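# Load yellow cells into remote per polarity marks

## Task

Fit the yellow cells into both channels of the remote, oriented as the markings inside the compartment indicate, and push each fully into place. With the remote lying as it did at the start, this means: in the channel on the robot's right, the yellow end points away from the robot; in the channel on the robot's left, the yellow end points toward the robot. At the end the remote must still be lying on its back on the mat, the silver cells must still be on the mat, and the cover must still be off, lying label side up on the mat. Anything already correct must remain correct when finished.

## Robot and tools

Robot: two 6-joint arms, left_arm and right_arm, each ending in a two-finger gripper with a fisheye wrist camera (cam_left_wrist, cam_right_wrist, both 672x504). A camera stand sits behind the arms.

Frame: one scene frame for all reported positions. Origin is at table-top height, halfway between the nominal arm bases; +x points out over the table, +z up, and left_arm is on the +y side. Calibrated bases: left_arm at (+0.005, +0.291, 0) m, right_arm at (+0.054, -0.371, 0) m, both turned only slightly about z. Left/right in camera pictures do not follow the arm names. Reported hand positions and orientations may be off by a few cm, more when reaching far.

The row: every motion command uses a row of 14 numbers covering both arms, even if one arm stays put. Order: left_arm waist, shoulder, elbow, wrist pitch, wrist yaw, wrist roll, opening; then the same seven for right_arm. Joint numbers are absolute target angles in radians (same as the Joint positions readout), not offsets. Stated ranges per arm: waist -2.618..3.054, shoulder 0.000..3.142, elbow 0.000..3.142, wrist pitch -1.571..1.571, wrist yaw -1.571..1.571, wrist roll -2.094..2.094. True ends may differ by up to 0.059 rad; a target beyond that margin (and further out than the current angle) gets the call refused, and a target past the true end is clipped, with a "joint sent to its limit" note. Opening is a scale from -1 (closed) to +1 (fully open, 0.094 m pad gap); between the extremes it sets where grip_measured should read.

Tools:
- execute_actions(actions, cameras). actions is an empty list (look: returns state and, by default, all images), one action {"rows": [[14 numbers], ...up to 15], "steps": n<=15}, each row held for one 1/30 s step and the last repeated, or one wait {"steps": n<=300}. Actions need at least 5 steps; the last 5 run after the result is taken. cameras: list of names, ["all"], or [] for none.
- move(target, speed, blend, grip_force, cameras). target is one 14-number row or a list of up to 15 rows, all absolute joint angles as above. All joints move together, so grippers travel on curves; no collision avoidance. speed: rad/s of the joint with farthest to go, 0.01 to 12.57, default 0.5, one value or one per target. blend: rad, corner rounding for lists, 0 means stop at each. grip_force: newtons per pad, 10 to 50, one value or one per arm; persists; lower force closes slower. Whole move capped at 10 s. Finger values of a later target are applied only after arrival at rest. Result adds a "move:" line: done, off_target (resting >0.035 rad away), moving, held, fault, and possibly limits=held.
- wait(seconds 0..10): lets the scene run; arms continue to last target.
- zoom_image(camera, region [x0,y0,x1,y1] pixels, max 504x504) on the newest image of a wrist camera.
- read_manual(section): licence text only.


Results: Joint positions (rad, then finger-pad gap in m) and Joint velocities per arm ("within noise" when still), end_effector_position (m, point between pads ~1 cm behind tips) and end_effector_quat_wxyz; gripper fingers point along its +z and open along y. grip_measured is on the opening scale, can read ~2.5 mm wide when empty and narrower than a squeezed part. grip_effort_nm: motor effort, negative closing, not pad force. Joint torques: whole drive output, offset and noisy; first three per arm wrap at ±28 N m. "joint command not followed" means the clearance check altered targets. Motor temperatures, MOTOR HOT (75 °C) and OVER-TEMPERATURE FAULT (90 °C, arm folds and idles; 100 °C it collapses). Camera calibration lines give K, fisheye D and T_world_to_cam.

Behaviour: the scene keeps running while you think; arms keep heading to the last target. Each joint target is limited to a lead over the measured angle (0.339 rad big joints, 2.2 wrist), and targets placing the hand over 200 mm away are scaled back. Small turns may not start.

Gripping: squeeze rises about 1 N per 0.001 below touch, then jumps to the force limit near 20 N; close slowly on fragile things, and release by commanding well above grip_measured.

Avoid: dropping or flinging parts, releasing moving parts, fast impacts, hard presses into the table or fixed things, anything leaving the table, contact or squeezing between the two arms (can end the scene), straining camera cables, holding loads or stretched poses long (heat), and arm stops. Objects may get a small random nudge now and then. Smooth, low-effort motion is preferred.

Each tool is called after ">>>" by a JSON object that holds its "op" and its "data".

## Session

>>> {"op": "execute_actions", "data": {"actions": []}}

Scene clock: 0.00 s of 4760.00 s.
left_arm: end_effector_position=(+0.2496, +0.3294, +0.2402) grip_measured=+1.000 grip_effort_nm=n/a end_effector_quat_wxyz=(+0.444, +0.041, +0.883, +0.146) | right_arm: end_effector_position=(+0.4098, -0.2967, +0.2571) grip_measured=+1.000 grip_effort_nm=n/a end_effector_quat_wxyz=(+0.594, -0.032, +0.791, +0.141)
Joint positions: left_arm=[-0.047 0.667 0.838 -0.789 -0.237 0.198 0.094] | right_arm=[0.099 0.964 0.667 0.037 -0.129 0.159 0.094]
Joint velocities: within noise
Joint torques (N m): no reading
Motor temperatures (°C): left_arm=[25 25 32 26 23 23 28] | right_arm=[27 23 29 27 24 25 23]
Heat: left arm: 32 °C; right arm: 29 °C.

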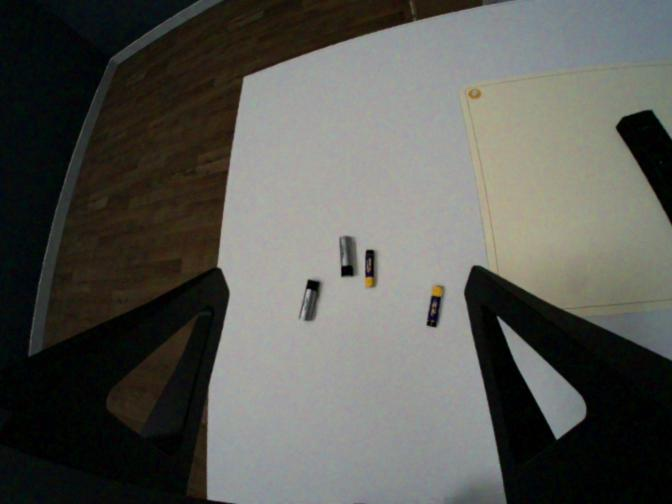

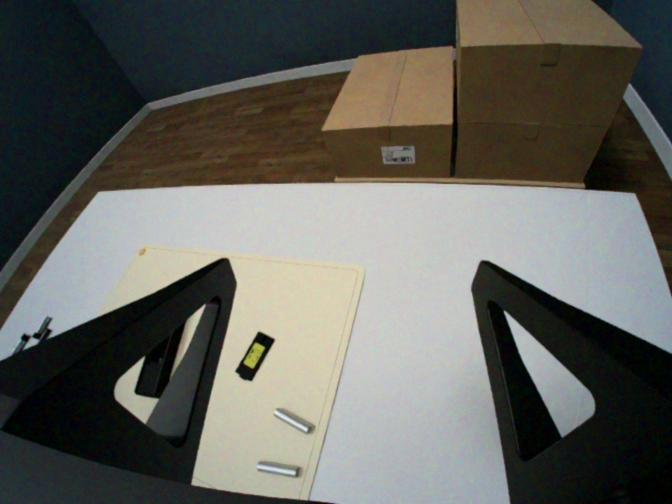

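>>> {"op": "zoom_image", "data": {"camera": "cam_left_wrist", "region": [260, 200, 480, 350]}}

>>> {"op": "zoom_image", "data": {"camera": "cam_right_wrist", "region": [80, 230, 380, 500]}}

>>> {"op": "zoom_image", "data": {"camera": "cam_left_wrist", "region": [450, 50, 672, 250]}}

Scaled by 2.291 from the camera's 672x504 image, which has a finer 960x720 frame.

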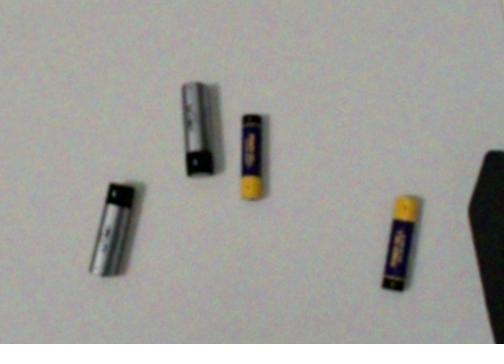

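Scaled by 1.680 from the camera's 672x504 image, which has a finer 960x720 frame.

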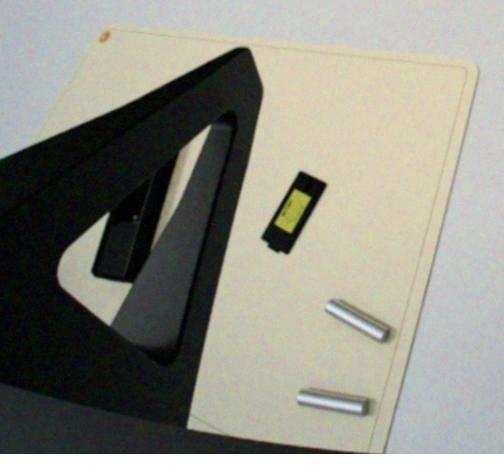

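Scaled by 2.270 from the camera's 672x504 image, which has a finer 960x720 frame.

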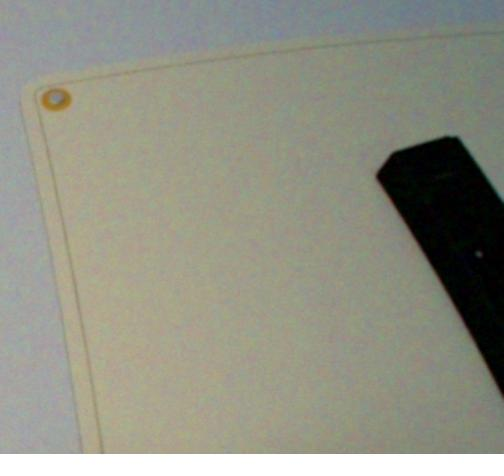

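>>> {"op": "move", "data": {"target": [-0.6066,1.8515,1.608,-0.8166,0,0,1,0.099,0.964,0.667,0.037,-0.129,0.159,1], "speed": 1.2, "cameras": ["cam_left_wrist","cam_right_wrist"]}}

>>> {"op": "zoom_image", "data": {"camera": "cam_left_wrist", "region": [200, 80, 472, 330]}}

Scene clock: 3.63 s of 4760.00 s.
left_arm: end_effector_position=(+0.3937, +0.0396, +0.1478) grip_measured=+1.000 grip_effort_nm=0.00 end_effector_quat_wxyz=(+0.239, +0.279, +0.928, -0.064) | right_arm: end_effector_position=(+0.4098, -0.2967, +0.2571) grip_measured=+1.000 grip_effort_nm=-0.01 end_effector_quat_wxyz=(+0.594, -0.032, +0.791, +0.141)
Joint positions: left_arm=[-0.609 1.842 1.581 -0.811 -0.011 0.008 0.094] | right_arm=[0.099 0.964 0.667 0.037 -0.129 0.159 0.094]
Joint torques (N m): left_arm=[0.16 -8.83 11.08 1.17 0.11 -0.05] | right_arm=[0.06 -2.25 7.5 2.19 -0.02 0.04]
Heat: left arm: 33 °C; right arm: 30 °C.
Kept back: nothing.
move: done
camera_calibration:
cam_left_wrist: T_world_to_cam=[[-0.560049, -0.826316, -0.0595605, 0.2637], [-0.823795, 0.547837, 0.145725, 0.296606], [-0.0877853, 0.130679, -0.987531, 0.27746], [0, 0, 0, 1]] pos_world=[0.416384, 0.0191498, 0.246483]

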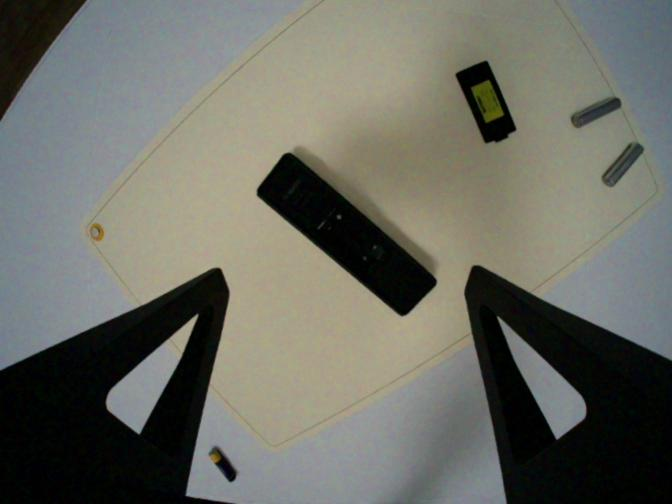

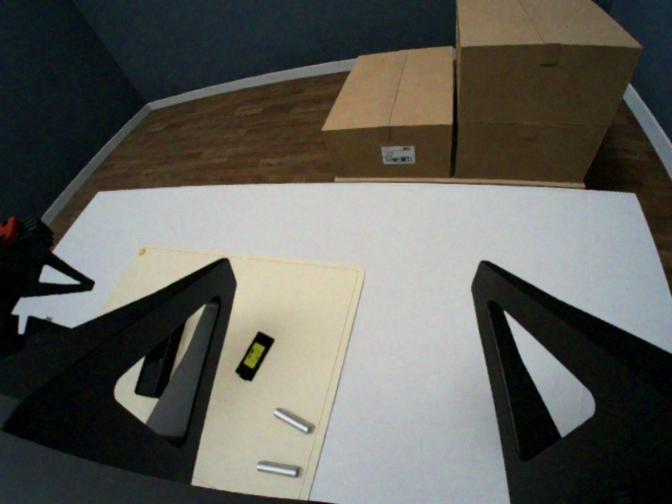

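Scaled by 1.853 from the camera's 672x504 image, which has a finer 960x720 frame.

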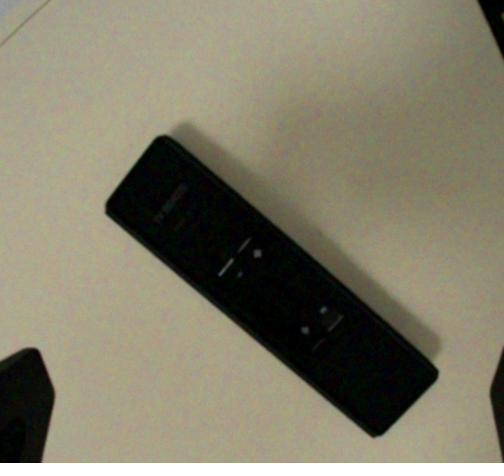

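>>> {"op": "move", "data": {"target": [-0.6096,1.835,1.2301,-0.4551,0,0,1,0.099,0.964,0.667,0.037,-0.129,0.159,1], "speed": 0.8, "cameras": ["cam_left_wrist"]}}

>>> {"op": "zoom_image", "data": {"camera": "cam_left_wrist", "region": [220, 140, 460, 340]}}

Scene clock: 5.37 s of 4760.00 s.
left_arm: end_effector_position=(+0.3785, +0.0494, +0.0619) grip_measured=+1.000 grip_effort_nm=0.00 end_effector_quat_wxyz=(+0.235, +0.279, +0.929, -0.064) | right_arm: end_effector_position=(+0.4098, -0.2967, +0.2571) grip_measured=+1.000 grip_effort_nm=-0.01 end_effector_quat_wxyz=(+0.594, -0.032, +0.791, +0.141)
Joint positions: left_arm=[-0.609 1.842 1.236 -0.472 -0.011 0.007 0.094] | right_arm=[0.099 0.964 0.667 0.037 -0.129 0.159 0.094]
Joint torques (N m): left_arm=[-0.06 -9.95 7.25 1.38 0.12 -0.05] | right_arm=[0.06 -2.25 7.5 2.19 -0.02 0.04]
Heat: left arm: 33 °C; right arm: 30 °C.
Kept back: nothing.
move: done
camera_calibration:
cam_left_wrist: T_world_to_cam=[[-0.55995, -0.826439, -0.0587774, 0.258168], [-0.823224, 0.546951, 0.152137, 0.290652], [-0.0935834, 0.133576, -0.98661, 0.191994], [0, 0, 0, 1]] pos_world=[0.4018, 0.0287421, 0.160379]
Images, in order (width x height): cam_left_wrist 672x504.

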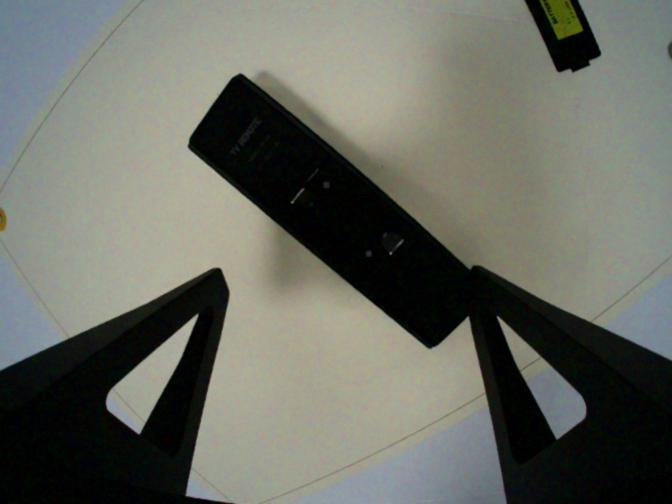

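Scaled by 2.100 from the camera's 672x504 image, which has a finer 960x720 frame.

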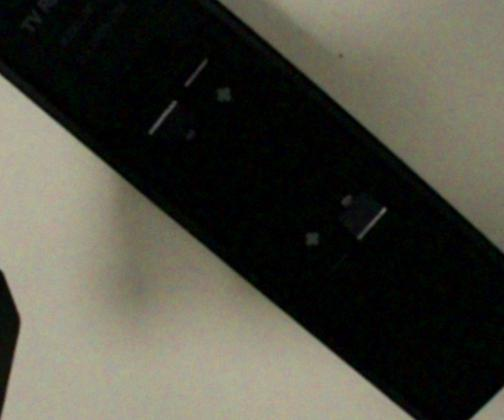

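>>> {"op": "zoom_image", "data": {"camera": "cam_left_wrist", "region": [270, 150, 430, 290]}}

>>> {"op": "zoom_image", "data": {"camera": "cam_left_wrist", "region": [350, 210, 420, 280]}}

>>> {"op": "zoom_image", "data": {"camera": "cam_left_wrist", "region": [275, 150, 345, 220]}}

Scaled by 3.150 from the camera's 672x504 image, which has a finer 960x720 frame.

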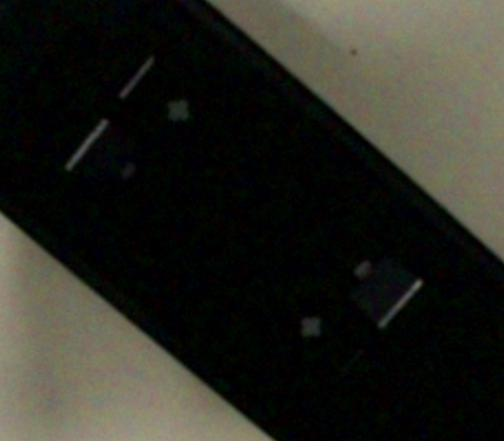

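Scaled by 7.200 from the camera's 672x504 image, which has a finer 960x720 frame.

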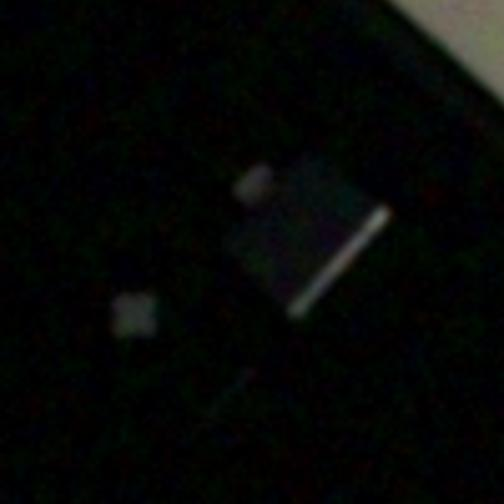

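Scaled by 7.200 from the camera's 672x504 image, which has a finer 960x720 frame.

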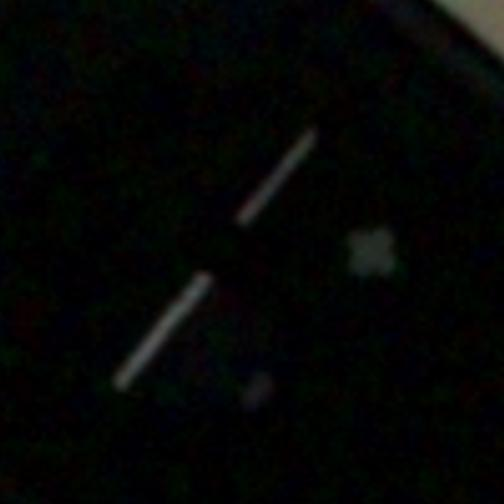

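>>> {"op": "move", "data": {"target": [0.139,1.0671,0.7229,-0.7158,0,0,1,0.099,0.964,0.667,0.037,-0.129,0.159,1], "speed": 1.2, "cameras": ["cam_left_wrist"]}}

>>> {"op": "zoom_image", "data": {"camera": "cam_left_wrist", "region": [220, 120, 480, 340]}}

Scene clock: 9.60 s of 4760.00 s.
left_arm: end_effector_position=(+0.2714, +0.3369, +0.1069) grip_measured=+1.000 grip_effort_nm=0.00 end_effector_quat_wxyz=(+0.254, -0.077, +0.964, +0.026) | right_arm: end_effector_position=(+0.4098, -0.2967, +0.2571) grip_measured=+1.000 grip_effort_nm=-0.01 end_effector_quat_wxyz=(+0.594, -0.032, +0.791, +0.141)
Joint positions: left_arm=[0.133 1.082 0.735 -0.708 -0.01 0.006 0.094] | right_arm=[0.099 0.964 0.667 0.037 -0.129 0.159 0.094]
Joint torques (N m): left_arm=[0.49 -3.78 7.23 1.17 0.11 -0.05] | right_arm=[0.05 -2.25 7.5 2.19 -0.02 0.04]
Heat: left arm: 33 °C; right arm: 31 °C.
Kept back: nothing.
move: done
camera_calibration:
cam_left_wrist: T_world_to_cam=[[0.147424, -0.987372, -0.0579821, 0.300494], [-0.979683, -0.153832, 0.128675, 0.319434], [-0.135969, 0.0378343, -0.98999, 0.231998], [0, 0, 0, 1]] pos_world=[0.300189, 0.337061, 0.205996]
Images, in order (width x height): cam_left_wrist 672x504.

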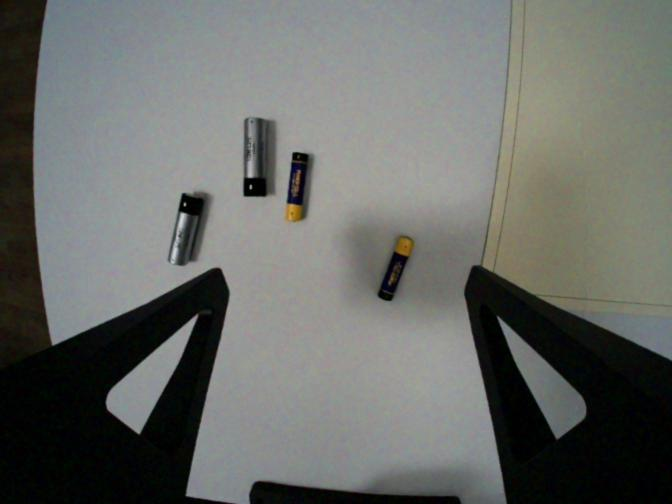

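Scaled by 1.938 from the camera's 672x504 image, which has a finer 960x720 frame.

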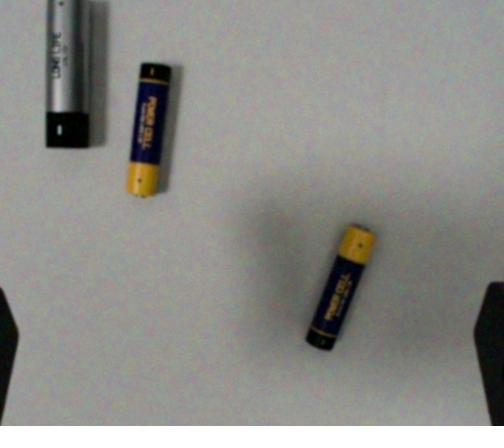

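>>> {"op": "move", "data": {"target": [0.010,1.5795,1.0498,-1.0411,0,0.165,-0.3,0.099,0.964,0.667,0.037,-0.129,0.159,1], "speed": 1.0, "cameras": ["cam_left_wrist"]}}

Scene clock: 12.10 s of 4760.00 s.
left_arm: end_effector_position=(+0.2629, +0.3046, +0.0565) grip_measured=-0.297 grip_effort_nm=-0.15 end_effector_quat_wxyz=(-0.004, +0.056, +0.998, +0.004) | right_arm: end_effector_position=(+0.4098, -0.2967, +0.2571) grip_measured=+1.000 grip_effort_nm=-0.01 end_effector_quat_wxyz=(+0.594, -0.032, +0.791, +0.141)
Joint positions: left_arm=[0.015 1.569 1.024 -1.033 -0.009 0.157 0.033] | right_arm=[0.099 0.964 0.667 0.037 -0.129 0.159 0.094]
Joint torques (N m): left_arm=[-0.4 -4.88 9.5 0.2 0.09 0.09] | right_arm=[0.06 -2.25 7.5 2.19 -0.02 0.04]
Motor temperatures (°C): left_arm=[25 25 33 27 23 23 28] | right_arm=[27 23 32 32 24 25 23]
Heat: left arm: 33 °C; right arm: 32 °C.
Kept back: nothing.
move: done
camera_calibration:
cam_left_wrist: T_world_to_cam=[[-0.146994, -0.988287, -0.0410099, 0.343698], [-0.788708, 0.0920864, 0.607832, 0.160401], [-0.596936, 0.121692, -0.793006, 0.266695], [0, 0, 0, 1]] pos_world=[0.33623, 0.292447, 0.128089]
Images, in order (width x height): cam_left_wrist 672x504.

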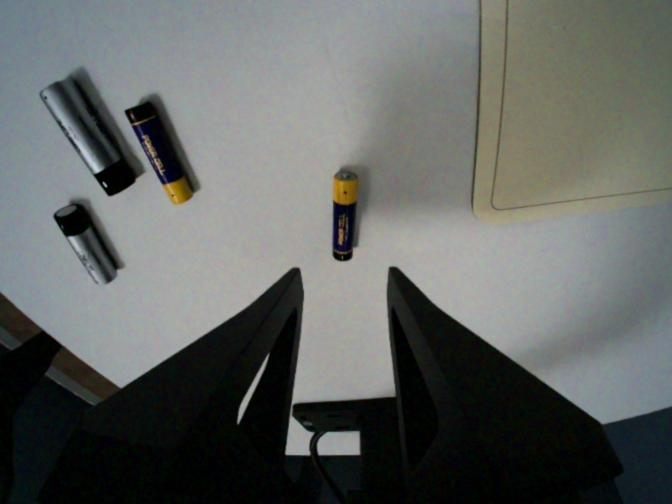

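>>> {"op": "move", "data": {"target": [0.004,1.6521,0.9223,-0.841,0,0.170,-0.3,0.099,0.964,0.667,0.037,-0.129,0.159,1], "speed": 0.5, "cameras": ["cam_left_wrist"]}}

Scene clock: 13.53 s of 4760.00 s.
left_arm: end_effector_position=(+0.2683, +0.3037, +0.0170) grip_measured=-0.297 grip_effort_nm=-0.15 end_effector_quat_wxyz=(+0.001, +0.061, +0.998, +0.005) | right_arm: end_effector_position=(+0.4098, -0.2967, +0.2571) grip_measured=+1.000 grip_effort_nm=-0.01 end_effector_quat_wxyz=(+0.594, -0.032, +0.791, +0.141)
Joint positions: left_arm=[0.011 1.64 0.929 -0.857 -0.009 0.162 0.033] | right_arm=[0.099 0.964 0.667 0.037 -0.129 0.159 0.094]
Joint torques (N m): left_arm=[-0.58 -5.14 5.89 0.44 0.09 0.1] | right_arm=[0.05 -2.25 7.5 2.19 -0.02 0.04]
Heat: left arm: 33 °C; right arm: 32 °C.
Kept back: nothing.
move: done
camera_calibration:
cam_left_wrist: T_world_to_cam=[[-0.155955, -0.986832, -0.042897, 0.343996], [-0.793556, 0.0993138, 0.600338, 0.188033], [-0.588173, 0.127667, -0.798595, 0.234704], [0, 0, 0, 1]] pos_world=[0.340909, 0.290828, 0.0893068]
Images, in order (width x height): cam_left_wrist 672x504.

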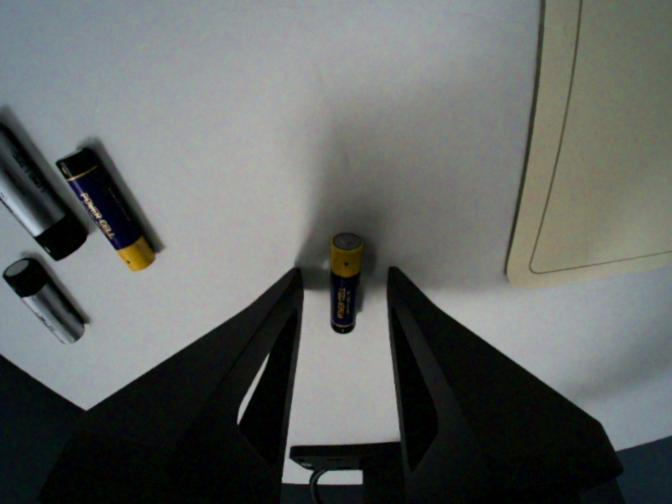

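>>> {"op": "move", "data": {"target": [-0.004,1.661,0.911,-0.822,0,0.170,-0.3,0.099,0.964,0.667,0.037,-0.129,0.159,1], "speed": 0.1}}

Scene clock: 14.53 s of 4760.00 s.
left_arm: end_effector_position=(+0.2709, +0.3017, +0.0161) grip_measured=-0.297 grip_effort_nm=-0.14 end_effector_quat_wxyz=(+0.007, +0.065, +0.998, +0.005) | right_arm: end_effector_position=(+0.4098, -0.2967, +0.2571) grip_measured=+1.000 grip_effort_nm=-0.01 end_effector_quat_wxyz=(+0.594, -0.032, +0.791, +0.141)
Joint positions: left_arm=[0.003 1.641 0.926 -0.842 -0.009 0.163 0.033] | right_arm=[0.099 0.964 0.667 0.037 -0.129 0.159 0.094]
Joint torques (N m): left_arm=[-0.61 -4.51 5.27 0.53 0.11 0.11] | right_arm=[0.06 -2.25 7.5 2.19 -0.02 0.04]
Heat: left arm: 34 °C; right arm: 33 °C.
Kept back: nothing.
move: done

>>> {"op": "move", "data": {"target": [-0.004,1.672,0.896,-0.828,0,0.170,-0.3,0.099,0.964,0.667,0.037,-0.129,0.159,1], "speed": 0.1, "cameras": ["cam_left_wrist"]}}

Scene clock: 15.47 s of 4760.00 s.
left_arm: end_effector_position=(+0.2707, +0.3017, +0.0158) grip_measured=-0.297 grip_effort_nm=-0.15 end_effector_quat_wxyz=(+0.006, +0.065, +0.998, +0.005) | right_arm: end_effector_position=(+0.4098, -0.2967, +0.2571) grip_measured=+1.000 grip_effort_nm=-0.01 end_effector_quat_wxyz=(+0.594, -0.032, +0.791, +0.141)
Joint positions: left_arm=[0.003 1.641 0.925 -0.841 -0.009 0.163 0.033] | right_arm=[0.099 0.964 0.667 0.037 -0.129 0.159 0.094]
Joint torques (N m): left_arm=[-0.68 -3.47 3.9 0.46 0.09 0.1] | right_arm=[0.06 -2.25 7.5 2.19 -0.02 0.04]
Heat: left arm: 33 °C; right arm: 33 °C.
Kept back: nothing.
move: done
camera_calibration:
cam_left_wrist: T_world_to_cam=[[-0.163871, -0.985455, -0.0449953, 0.344123], [-0.799054, 0.10585, 0.591869, 0.190503], [-0.578497, 0.132944, -0.804778, 0.231239], [0, 0, 0, 1]] pos_world=[0.342385, 0.288211, 0.088827]
Images, in order (width x height): cam_left_wrist 672x504.

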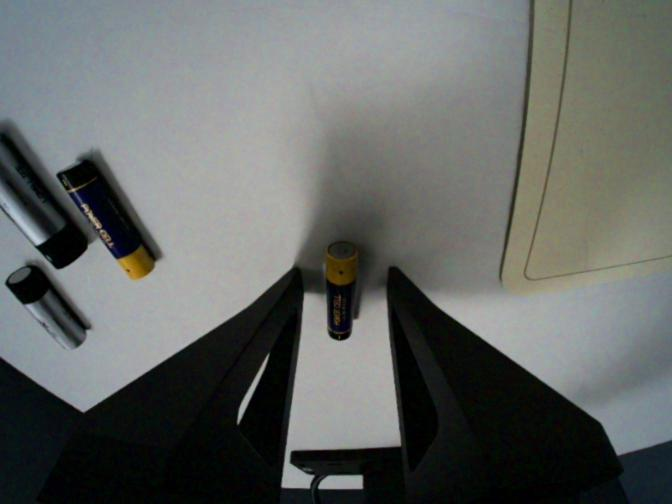

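>>> {"op": "move", "data": {"target": [-0.002,1.624,0.948,-0.876,0,0.170,-0.3,0.099,0.964,0.667,0.037,-0.129,0.159,1], "speed": 0.2}}

Scene clock: 17.07 s of 4760.00 s.
left_arm: end_effector_position=(+0.2643, +0.3015, +0.0162) grip_measured=-0.297 grip_effort_nm=-0.15 end_effector_quat_wxyz=(-0.007, +0.066, +0.998, +0.004) | right_arm: end_effector_position=(+0.4098, -0.2967, +0.2571) grip_measured=+1.000 grip_effort_nm=-0.01 end_effector_quat_wxyz=(+0.594, -0.032, +0.791, +0.141)
Joint positions: left_arm=[0.003 1.641 0.927 -0.869 -0.009 0.163 0.033] | right_arm=[0.099 0.964 0.667 0.037 -0.129 0.159 0.094]
Joint torques (N m): left_arm=[-0.39 -7.84 8.69 0.21 0.1 0.09] | right_arm=[0.05 -2.25 7.5 2.19 -0.01 0.04]
Heat: left arm: 33 °C; right arm: 33 °C.
Kept back: nothing.
move: done

>>> {"op": "move", "data": {"target": [[0.0,1.585,1.03,-1.01,0,0.170,-0.3,0.099,0.964,0.667,0.037,-0.129,0.159,1],[0.0,1.645,0.928,-0.855,0,0.170,-0.3,0.099,0.964,0.667,0.037,-0.129,0.159,1]], "speed": 0.4}}

Scene clock: 19.57 s of 4760.00 s.
left_arm: end_effector_position=(+0.2681, +0.3016, +0.0203) grip_measured=-0.297 grip_effort_nm=-0.15 end_effector_quat_wxyz=(+0.001, +0.066, +0.998, +0.005) | right_arm: end_effector_position=(+0.4098, -0.2967, +0.2571) grip_measured=+1.000 grip_effort_nm=-0.01 end_effector_quat_wxyz=(+0.594, -0.032, +0.791, +0.141)
Joint positions: left_arm=[0.003 1.633 0.936 -0.871 -0.009 0.163 0.033] | right_arm=[0.099 0.964 0.667 0.037 -0.129 0.159 0.094]
Joint torques (N m): left_arm=[-0.31 -5.16 5.89 0.44 0.1 0.11] | right_arm=[0.06 -2.25 7.5 2.19 -0.02 0.04]
Heat: left arm: 34 °C; right arm: 34 °C.
Kept back: nothing.
move: done

>>> {"op": "move", "data": {"target": [0.0,1.645,0.928,-0.855,0,0.170,-0.85,0.099,0.964,0.667,0.037,-0.129,0.159,1], "grip_force": 20, "cameras": ["cam_left_wrist"]}}

Scene clock: 22.23 s of 4760.00 s.
left_arm: end_effector_position=(+0.2682, +0.3016, +0.0203) grip_measured=-0.774 grip_effort_nm=-0.45 end_effector_quat_wxyz=(+0.001, +0.066, +0.998, +0.005) | right_arm: end_effector_position=(+0.4098, -0.2967, +0.2571) grip_measured=+1.000 grip_effort_nm=-0.01 end_effector_quat_wxyz=(+0.594, -0.032, +0.791, +0.141)
Joint positions: left_arm=[0.003 1.633 0.936 -0.87 -0.009 0.163 0.011] | right_arm=[0.099 0.964 0.667 0.037 -0.129 0.159 0.094]
Joint torques (N m): left_arm=[-0.35 -5.15 5.83 0.45 0.09 0.09] | right_arm=[0.06 -2.25 7.5 2.19 -0.02 0.04]
Heat: left arm: 34 °C; right arm: 34 °C.
Kept back: nothing.
grip_force (N): 20, 20
move: done
camera_calibration:
cam_left_wrist: T_world_to_cam=[[-0.164647, -0.985415, -0.0429845, 0.343969], [-0.793114, 0.106357, 0.599715, 0.183957], [-0.586397, 0.132833, -0.799058, 0.235458], [0, 0, 0, 1]] pos_world=[0.340605, 0.288111, 0.0926083]
Images, in order (width x height): cam_left_wrist 672x504.

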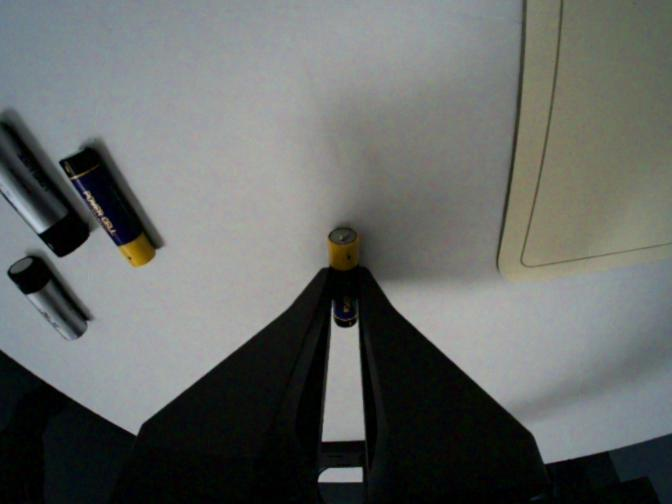

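>>> {"op": "move", "data": {"target": [[0.0,1.5795,1.0498,-1.0411,0,0.170,-0.85,0.099,0.964,0.667,0.037,-0.129,0.159,1],[-0.611,2.505,2.465,-1.5305,0,-0.865,-0.85,0.099,0.964,0.667,0.037,-0.129,0.159,1]], "speed": [0.4,0.8], "blend": [0.1,0], "cameras": ["cam_left_wrist"]}}

>>> {"op": "zoom_image", "data": {"camera": "cam_left_wrist", "region": [236, 120, 456, 320]}}

Scene clock: 26.13 s of 4760.00 s.
left_arm: end_effector_position=(+0.4033, +0.0261, +0.0813) grip_measured=-0.775 grip_effort_nm=-0.47 end_effector_quat_wxyz=(+0.005, -0.134, +0.991, -0.005) | right_arm: end_effector_position=(+0.4098, -0.2967, +0.2571) grip_measured=+1.000 grip_effort_nm=-0.01 end_effector_quat_wxyz=(+0.594, -0.032, +0.791, +0.141)
Joint positions: left_arm=[-0.616 2.477 2.439 -1.519 0.002 -0.856 0.011] | right_arm=[0.099 0.964 0.667 0.037 -0.129 0.159 0.094]
Joint torques (N m): left_arm=[0.43 -11.41 9.77 0.2 0.01 -0.08] | right_arm=[0.06 -2.25 7.5 2.19 -0.02 0.04]
Heat: left arm: 34 °C; right arm: 35 °C.
Kept back: nothing.
grip_force (N): 20, 20
move: done; blend cut to 0.093 rad at target 1
camera_calibration:
cam_left_wrist: T_world_to_cam=[[0.232142, -0.972424, -0.0223946, -0.0647871], [-0.778363, -0.199524, 0.595265, 0.286229], [-0.583319, -0.120755, -0.803217, 0.405808], [0, 0, 0, 1]] pos_world=[0.474546, 0.0431125, 0.154119]
Images, in order (width x height): cam_left_wrist 672x504.

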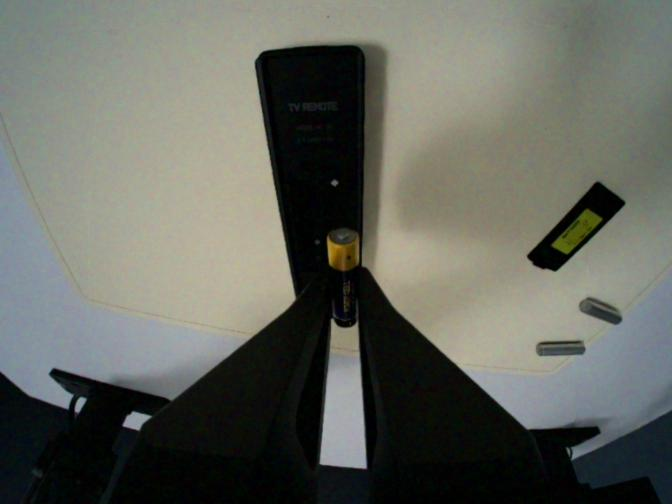

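Scaled by 2.291 from the camera's 672x504 image, which has a finer 960x720 frame.

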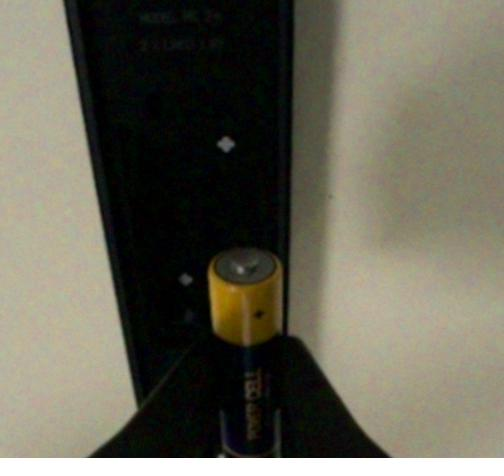

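>>> {"op": "move", "data": {"target": [-0.601,2.465,2.318,-1.411,0,-0.865,-0.85,0.099,0.964,0.667,0.037,-0.129,0.159,1], "speed": 0.3, "cameras": ["cam_left_wrist"]}}

>>> {"op": "zoom_image", "data": {"camera": "cam_left_wrist", "region": [256, 120, 416, 280]}}

Scene clock: 28.80 s of 4760.00 s.
left_arm: end_effector_position=(+0.4060, +0.0294, +0.0535) grip_measured=-0.775 grip_effort_nm=-0.47 end_effector_quat_wxyz=(-0.001, -0.139, +0.990, +0.000) | right_arm: end_effector_position=(+0.4098, -0.2967, +0.2571) grip_measured=+1.000 grip_effort_nm=-0.01 end_effector_quat_wxyz=(+0.594, -0.032, +0.791, +0.141)
Joint positions: left_arm=[-0.608 2.477 2.328 -1.422 0.002 -0.857 0.011] | right_arm=[0.099 0.964 0.667 0.037 -0.129 0.159 0.094]
Joint torques (N m): left_arm=[0.54 -14.93 6.46 0.38 -0.01 -0.06] | right_arm=[0.06 -2.25 7.5 2.19 -0.02 0.04]
Heat: left arm: 34 °C; right arm: 35 °C.
Kept back: nothing.
grip_force (N): 20, 20
move: done
camera_calibration:
cam_left_wrist: T_world_to_cam=[[0.241096, -0.969932, -0.03323, -0.0659222], [-0.768952, -0.211804, 0.603202, 0.301545], [-0.592103, -0.119877, -0.796896, 0.388612], [0, 0, 0, 1]] pos_world=[0.477866, 0.046514, 0.1256]
Images, in order (width x height): cam_left_wrist 672x504.

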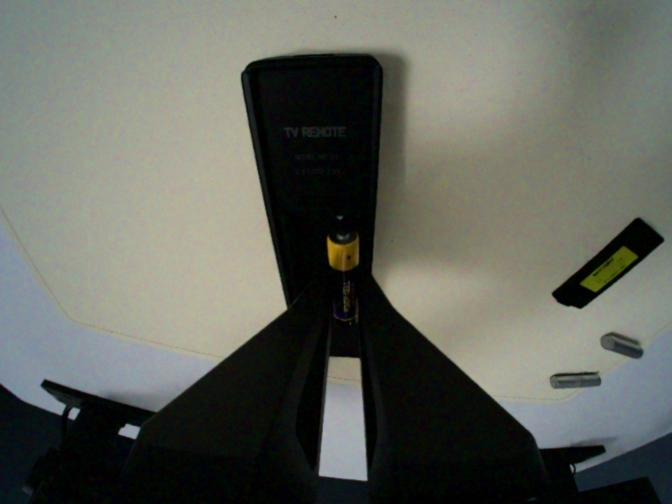

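Scaled by 3.150 from the camera's 672x504 image, which has a finer 960x720 frame.

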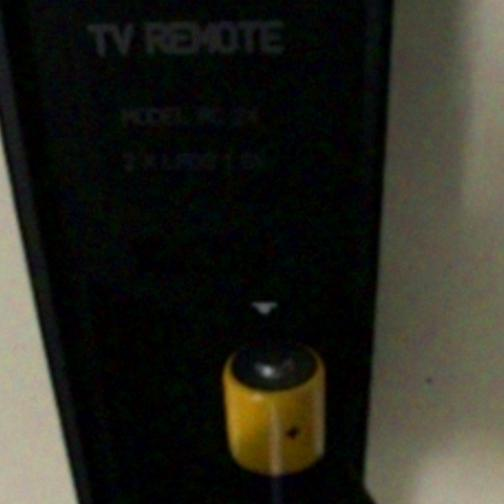

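>>> {"op": "move", "data": {"target": [-0.598,2.446,2.260,-1.369,0,-0.865,-0.85,0.099,0.964,0.667,0.037,-0.129,0.159,1], "speed": 0.15, "cameras": ["cam_left_wrist"]}}

>>> {"op": "zoom_image", "data": {"camera": "cam_left_wrist", "region": [256, 120, 416, 280]}}

Scene clock: 31.50 s of 4760.00 s.
left_arm: end_effector_position=(+0.4029, +0.0325, +0.0396) grip_measured=-0.775 grip_effort_nm=-0.47 end_effector_quat_wxyz=(-0.009, -0.140, +0.990, +0.006) | right_arm: end_effector_position=(+0.4098, -0.2967, +0.2571) grip_measured=+1.000 grip_effort_nm=-0.01 end_effector_quat_wxyz=(+0.594, -0.032, +0.791, +0.141)
Joint positions: left_arm=[-0.605 2.477 2.272 -1.387 0.003 -0.857 0.011] | right_arm=[0.099 0.964 0.667 0.037 -0.129 0.159 0.094]
Joint torques (N m): left_arm=[0.68 -16.77 6.12 0.42 0.01 -0.09] | right_arm=[0.05 -2.25 7.5 2.19 -0.02 0.04]
Heat: left arm: 34 °C; right arm: 36 °C.
Kept back: nothing.
grip_force (N): 20, 20
move: done
camera_calibration:
cam_left_wrist: T_world_to_cam=[[0.242644, -0.968936, -0.0478162, -0.0626391], [-0.757722, -0.220069, 0.614351, 0.30355], [-0.60579, -0.112837, -0.787582, 0.380981], [0, 0, 0, 1]] pos_world=[0.476, 0.0490972, 0.110572]
Images, in order (width x height): cam_left_wrist 672x504.

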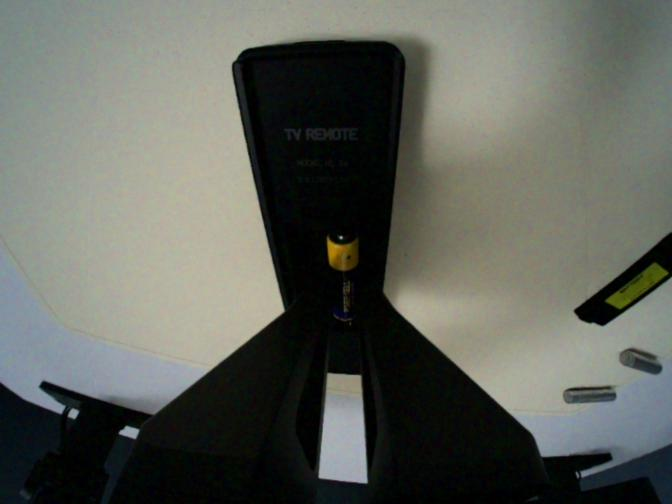

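Scaled by 3.150 from the camera's 672x504 image, which has a finer 960x720 frame.

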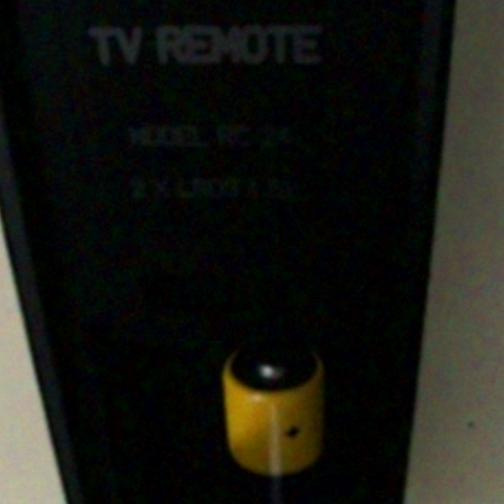

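>>> {"op": "move", "data": {"target": [[-0.605,2.477,2.365,-1.47,0,-0.865,-0.85,0.099,0.964,0.667,0.037,-0.129,0.159,1],[-0.616,2.31,2.077,-1.338,0,-0.865,-0.85,0.099,0.964,0.667,0.037,-0.129,0.159,1],[-0.601,2.474,2.289,-1.386,0,-0.865,-0.85,0.099,0.964,0.667,0.037,-0.129,0.159,1]], "speed": 0.3, "blend": [0.03,0.03,0], "cameras": ["cam_left_wrist"]}}

>>> {"op": "zoom_image", "data": {"camera": "cam_left_wrist", "region": [256, 140, 416, 300]}}

Scene clock: 35.17 s of 4760.00 s.
left_arm: end_effector_position=(+0.4051, +0.0300, +0.0508) grip_measured=-0.775 grip_effort_nm=-0.47 end_effector_quat_wxyz=(+0.003, -0.139, +0.990, -0.005) | right_arm: end_effector_position=(+0.4098, -0.2967, +0.2571) grip_measured=+1.000 grip_effort_nm=-0.01 end_effector_quat_wxyz=(+0.594, -0.032, +0.791, +0.141)
Joint positions: left_arm=[-0.607 2.448 2.263 -1.375 0.003 -0.857 0.011] | right_arm=[0.099 0.964 0.667 0.037 -0.129 0.159 0.094]
Joint torques (N m): left_arm=[0.43 -11.52 9.95 0.2 -0.02 -0.06] | right_arm=[0.05 -2.26 7.5 2.19 -0.01 0.04]
Heat: left arm: 34 °C; right arm: 36 °C.
Kept back: nothing.
grip_force (N): 20, 20
move: done
camera_calibration:
cam_left_wrist: T_world_to_cam=[[0.241789, -0.970043, -0.0235396, -0.0659459], [-0.774927, -0.207642, 0.596969, 0.305291], [-0.583974, -0.126099, -0.801919, 0.383102], [0, 0, 0, 1]] pos_world=[0.476245, 0.0477297, 0.123415]
Images, in order (width x height): cam_left_wrist 672x504.

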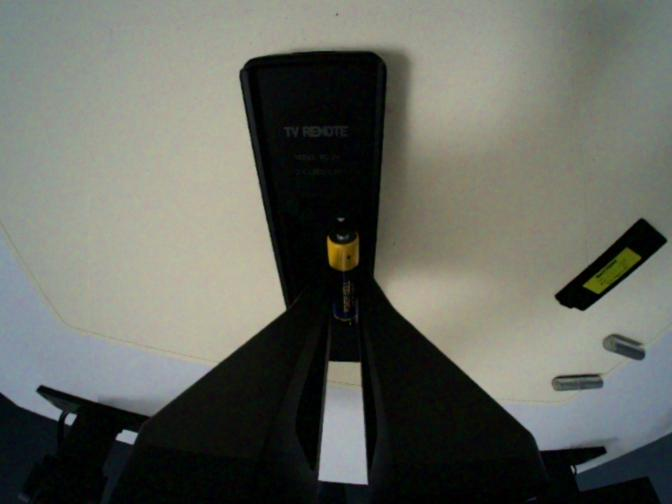

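Scaled by 3.150 from the camera's 672x504 image, which has a finer 960x720 frame.

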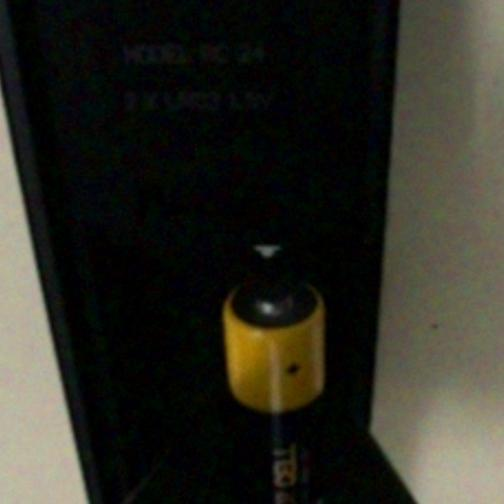

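>>> {"op": "move", "data": {"target": [-0.601,2.460,2.229,-1.349,0,-0.865,-0.85,0.099,0.964,0.667,0.037,-0.129,0.159,1], "speed": 0.15, "cameras": ["cam_left_wrist"]}}

>>> {"op": "zoom_image", "data": {"camera": "cam_left_wrist", "region": [256, 140, 416, 300]}}

Scene clock: 36.40 s of 4760.00 s.
left_arm: end_effector_position=(+0.4034, +0.0311, +0.0449) grip_measured=-0.775 grip_effort_nm=-0.47 end_effector_quat_wxyz=(+0.000, -0.139, +0.990, -0.002) | right_arm: end_effector_position=(+0.4098, -0.2967, +0.2571) grip_measured=+1.000 grip_effort_nm=-0.01 end_effector_quat_wxyz=(+0.594, -0.032, +0.791, +0.141)
Joint positions: left_arm=[-0.607 2.448 2.24 -1.36 0.003 -0.857 0.011] | right_arm=[0.099 0.964 0.667 0.037 -0.129 0.159 0.094]
Joint torques (N m): left_arm=[0.44 -12.7 6.32 0.39 0 -0.05] | right_arm=[0.05 -2.25 7.5 2.19 -0.02 0.04]
Heat: left arm: 34 °C; right arm: 36 °C.
Kept back: nothing.
grip_force (N): 20, 20
move: done
camera_calibration:
cam_left_wrist: T_world_to_cam=[[0.241556, -0.969916, -0.0302402, -0.0641766], [-0.770323, -0.210613, 0.601868, 0.305765], [-0.59013, -0.12209, -0.798023, 0.379782], [0, 0, 0, 1]] pos_world=[0.475161, 0.0485197, 0.117103]
Images, in order (width x height): cam_left_wrist 672x504.

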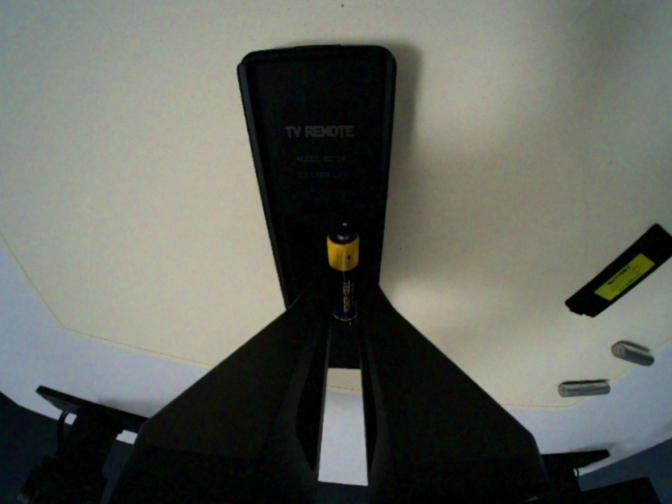

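Scaled by 3.150 from the camera's 672x504 image, which has a finer 960x720 frame.

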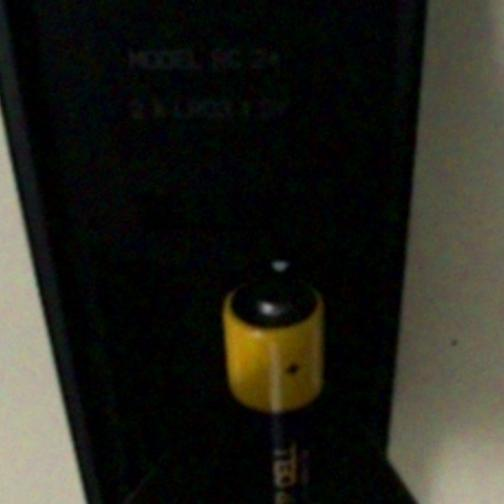

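>>> {"op": "move", "data": {"target": [-0.601,2.484,2.223,-1.338,0,-0.865,-0.85,0.099,0.964,0.667,0.037,-0.129,0.159,1], "speed": 0.1, "cameras": ["cam_left_wrist"]}}

>>> {"op": "zoom_image", "data": {"camera": "cam_left_wrist", "region": [256, 140, 416, 300]}}

Scene clock: 37.67 s of 4760.00 s.
left_arm: end_effector_position=(+0.4046, +0.0303, +0.0413) grip_measured=-0.775 grip_effort_nm=-0.47 end_effector_quat_wxyz=(+0.001, -0.139, +0.990, -0.002) | right_arm: end_effector_position=(+0.4098, -0.2967, +0.2571) grip_measured=+1.000 grip_effort_nm=-0.01 end_effector_quat_wxyz=(+0.594, -0.032, +0.791, +0.141)
Joint positions: left_arm=[-0.607 2.453 2.235 -1.349 0.003 -0.857 0.011] | right_arm=[0.099 0.964 0.667 0.037 -0.129 0.159 0.094]
Joint torques (N m): left_arm=[0.43 -10.96 6.2 0.4 -0.01 -0.08] | right_arm=[0.06 -2.25 7.5 2.19 -0.02 0.04]
Motor temperatures (°C): left_arm=[25 29 34 27 23 23 28] | right_arm=[27 23 34 37 24 25 23]
Heat: left arm: 34 °C; right arm: 37 °C.
Kept back: nothing.
grip_force (N): 20, 20
move: done
camera_calibration:
cam_left_wrist: T_world_to_cam=[[0.241609, -0.969944, -0.0288711, -0.0653795], [-0.771321, -0.210016, 0.600797, 0.30906], [-0.588803, -0.122889, -0.79888, 0.376997], [0, 0, 0, 1]] pos_world=[0.476157, 0.0478217, 0.113606]
Images, in order (width x height): cam_left_wrist 672x504.

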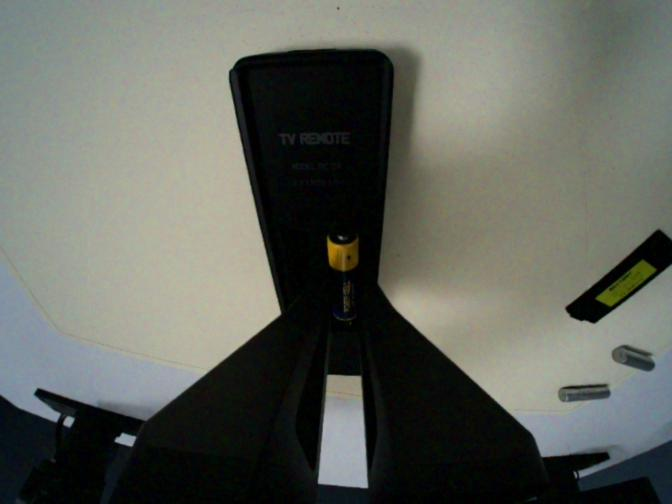

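Scaled by 3.150 from the camera's 672x504 image, which has a finer 960x720 frame.

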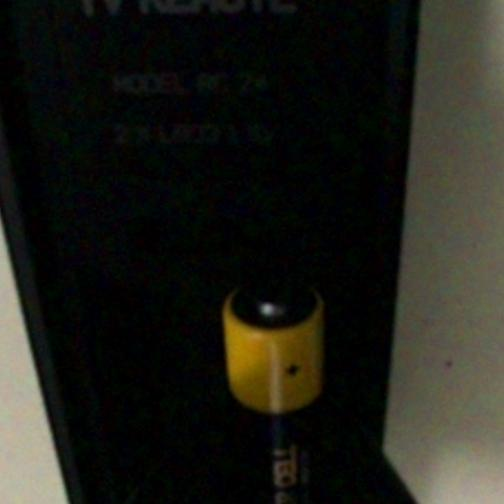

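>>> {"op": "move", "data": {"target": [-0.601,2.47,2.206,-1.323,0,-0.865,-0.85,0.099,0.964,0.667,0.037,-0.129,0.159,1], "speed": 0.1, "cameras": ["cam_left_wrist"]}}

>>> {"op": "zoom_image", "data": {"camera": "cam_left_wrist", "region": [226, 100, 446, 320]}}

Scene clock: 38.63 s of 4760.00 s.
left_arm: end_effector_position=(+0.4044, +0.0304, +0.0399) grip_measured=-0.775 grip_effort_nm=-0.47 end_effector_quat_wxyz=(+0.000, -0.139, +0.990, -0.002) | right_arm: end_effector_position=(+0.4098, -0.2967, +0.2571) grip_measured=+1.000 grip_effort_nm=-0.01 end_effector_quat_wxyz=(+0.594, -0.032, +0.791, +0.141)
Joint positions: left_arm=[-0.607 2.453 2.23 -1.344 0.003 -0.857 0.011] | right_arm=[0.099 0.964 0.667 0.037 -0.129 0.159 0.094]
Joint torques (N m): left_arm=[0.53 -12.3 5.08 0.51 -0.02 -0.03] | right_arm=[0.06 -2.25 7.49 2.19 -0.02 0.04]
Heat: left arm: 34 °C; right arm: 37 °C.
Kept back: nothing.
grip_force (N): 20, 20
move: done
camera_calibration:
cam_left_wrist: T_world_to_cam=[[0.241572, -0.969938, -0.0293771, -0.0653498], [-0.770923, -0.210215, 0.601238, 0.309733], [-0.589339, -0.122595, -0.79853, 0.376], [0, 0, 0, 1]] pos_world=[0.476159, 0.0478209, 0.112105]
Images, in order (width x height): cam_left_wrist 672x504.

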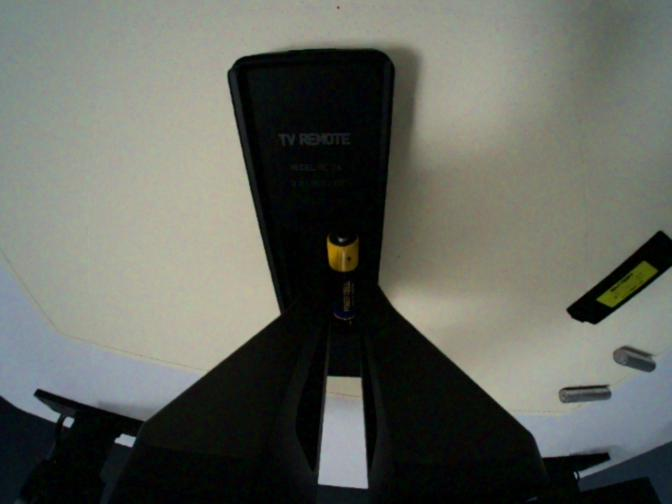

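Scaled by 2.291 from the camera's 672x504 image, which has a finer 960x720 frame.

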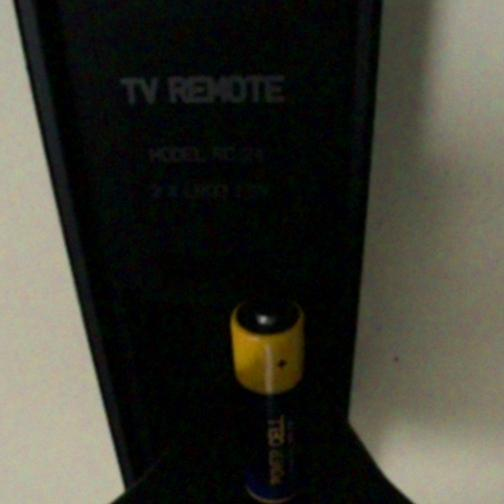

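>>> {"op": "move", "data": {"target": [[-0.597,2.489,2.272,-1.36,0,-0.865,-0.85,0.099,0.964,0.667,0.037,-0.129,0.159,1],[-0.597,2.485,2.212,-1.325,0,-0.865,-0.85,0.099,0.964,0.667,0.037,-0.129,0.159,1]], "speed": 0.1, "cameras": ["cam_left_wrist"]}}

>>> {"op": "zoom_image", "data": {"camera": "cam_left_wrist", "region": [256, 140, 416, 300]}}

Scene clock: 41.33 s of 4760.00 s.
left_arm: end_effector_position=(+0.4066, +0.0310, +0.0399) grip_measured=-0.775 grip_effort_nm=-0.47 end_effector_quat_wxyz=(+0.002, -0.140, +0.990, -0.003) | right_arm: end_effector_position=(+0.4098, -0.2967, +0.2571) grip_measured=+1.000 grip_effort_nm=-0.01 end_effector_quat_wxyz=(+0.594, -0.032, +0.791, +0.141)
Joint positions: left_arm=[-0.604 2.458 2.237 -1.344 0.003 -0.857 0.011] | right_arm=[0.099 0.964 0.667 0.037 -0.129 0.159 0.094]
Joint torques (N m): left_arm=[0.44 -11.41 4.97 0.5 -0.01 -0.07] | right_arm=[0.06 -2.25 7.5 2.19 -0.02 0.04]
Heat: left arm: 34 °C; right arm: 37 °C.
Kept back: nothing.
grip_force (N): 20, 20
move: done
camera_calibration:
cam_left_wrist: T_world_to_cam=[[0.24491, -0.969165, -0.027183, -0.0666805], [-0.771721, -0.211835, 0.599644, 0.311904], [-0.586912, -0.125882, -0.799805, 0.376408], [0, 0, 0, 1]] pos_world=[0.477952, 0.0488305, 0.112209]
Images, in order (width x height): cam_left_wrist 672x504.

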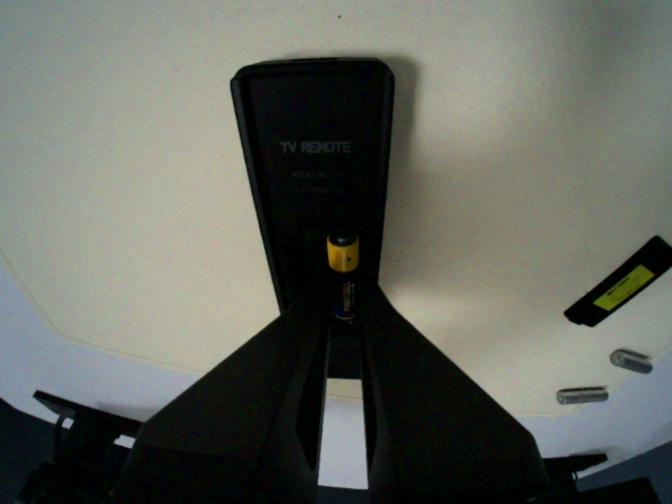

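Scaled by 3.150 from the camera's 672x504 image, which has a finer 960x720 frame.

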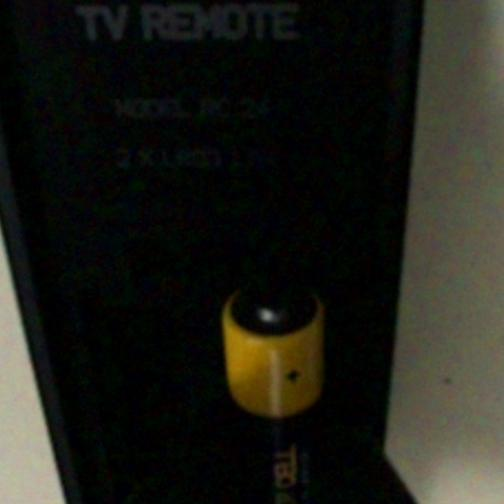

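>>> {"op": "move", "data": {"target": [-0.616,2.422,2.24,-1.35,0,-0.865,-0.85,0.099,0.964,0.667,0.037,-0.129,0.159,1], "speed": 0.1}}

Scene clock: 42.47 s of 4760.00 s.
left_arm: end_effector_position=(+0.4063, +0.0305, +0.0406) grip_measured=-0.775 grip_effort_nm=-0.47 end_effector_quat_wxyz=(+0.003, -0.140, +0.990, -0.003) | right_arm: end_effector_position=(+0.4098, -0.2967, +0.2571) grip_measured=+1.000 grip_effort_nm=-0.01 end_effector_quat_wxyz=(+0.594, -0.032, +0.791, +0.141)
Joint positions: left_arm=[-0.606 2.456 2.237 -1.344 0.001 -0.857 0.011] | right_arm=[0.099 0.964 0.667 0.037 -0.129 0.159 0.094]
Joint torques (N m): left_arm=[-0.84 -17.05 7.61 0.23 0.01 -0.06] | right_arm=[0.05 -2.25 7.5 2.19 -0.02 0.04]
Heat: left arm: 34 °C; right arm: 37 °C.
Kept back: nothing.
grip_force (N): 20, 20
move: done

>>> {"op": "move", "data": {"target": [-0.617,2.417,2.235,-1.35,0,-0.865,-0.85,0.099,0.964,0.667,0.037,-0.129,0.159,1], "speed": 0.1}}

Scene clock: 43.40 s of 4760.00 s.
left_arm: end_effector_position=(+0.4063, +0.0305, +0.0407) grip_measured=-0.775 grip_effort_nm=-0.47 end_effector_quat_wxyz=(+0.003, -0.140, +0.990, -0.003) | right_arm: end_effector_position=(+0.4098, -0.2967, +0.2571) grip_measured=+1.000 grip_effort_nm=-0.01 end_effector_quat_wxyz=(+0.594, -0.032, +0.791, +0.141)
Joint positions: left_arm=[-0.606 2.456 2.237 -1.344 0.001 -0.857 0.011] | right_arm=[0.099 0.964 0.667 0.037 -0.129 0.159 0.094]
Joint torques (N m): left_arm=[-0.87 -17.46 7.16 0.24 0 -0.09] | right_arm=[0.06 -2.25 7.49 2.19 -0.02 0.04]
Heat: left arm: 34 °C; right arm: 37 °C.
Kept back: nothing.
grip_force (N): 20, 20
move: off_target (left_arm); left_arm: the shoulder is farthest, 0.039 rad from its target


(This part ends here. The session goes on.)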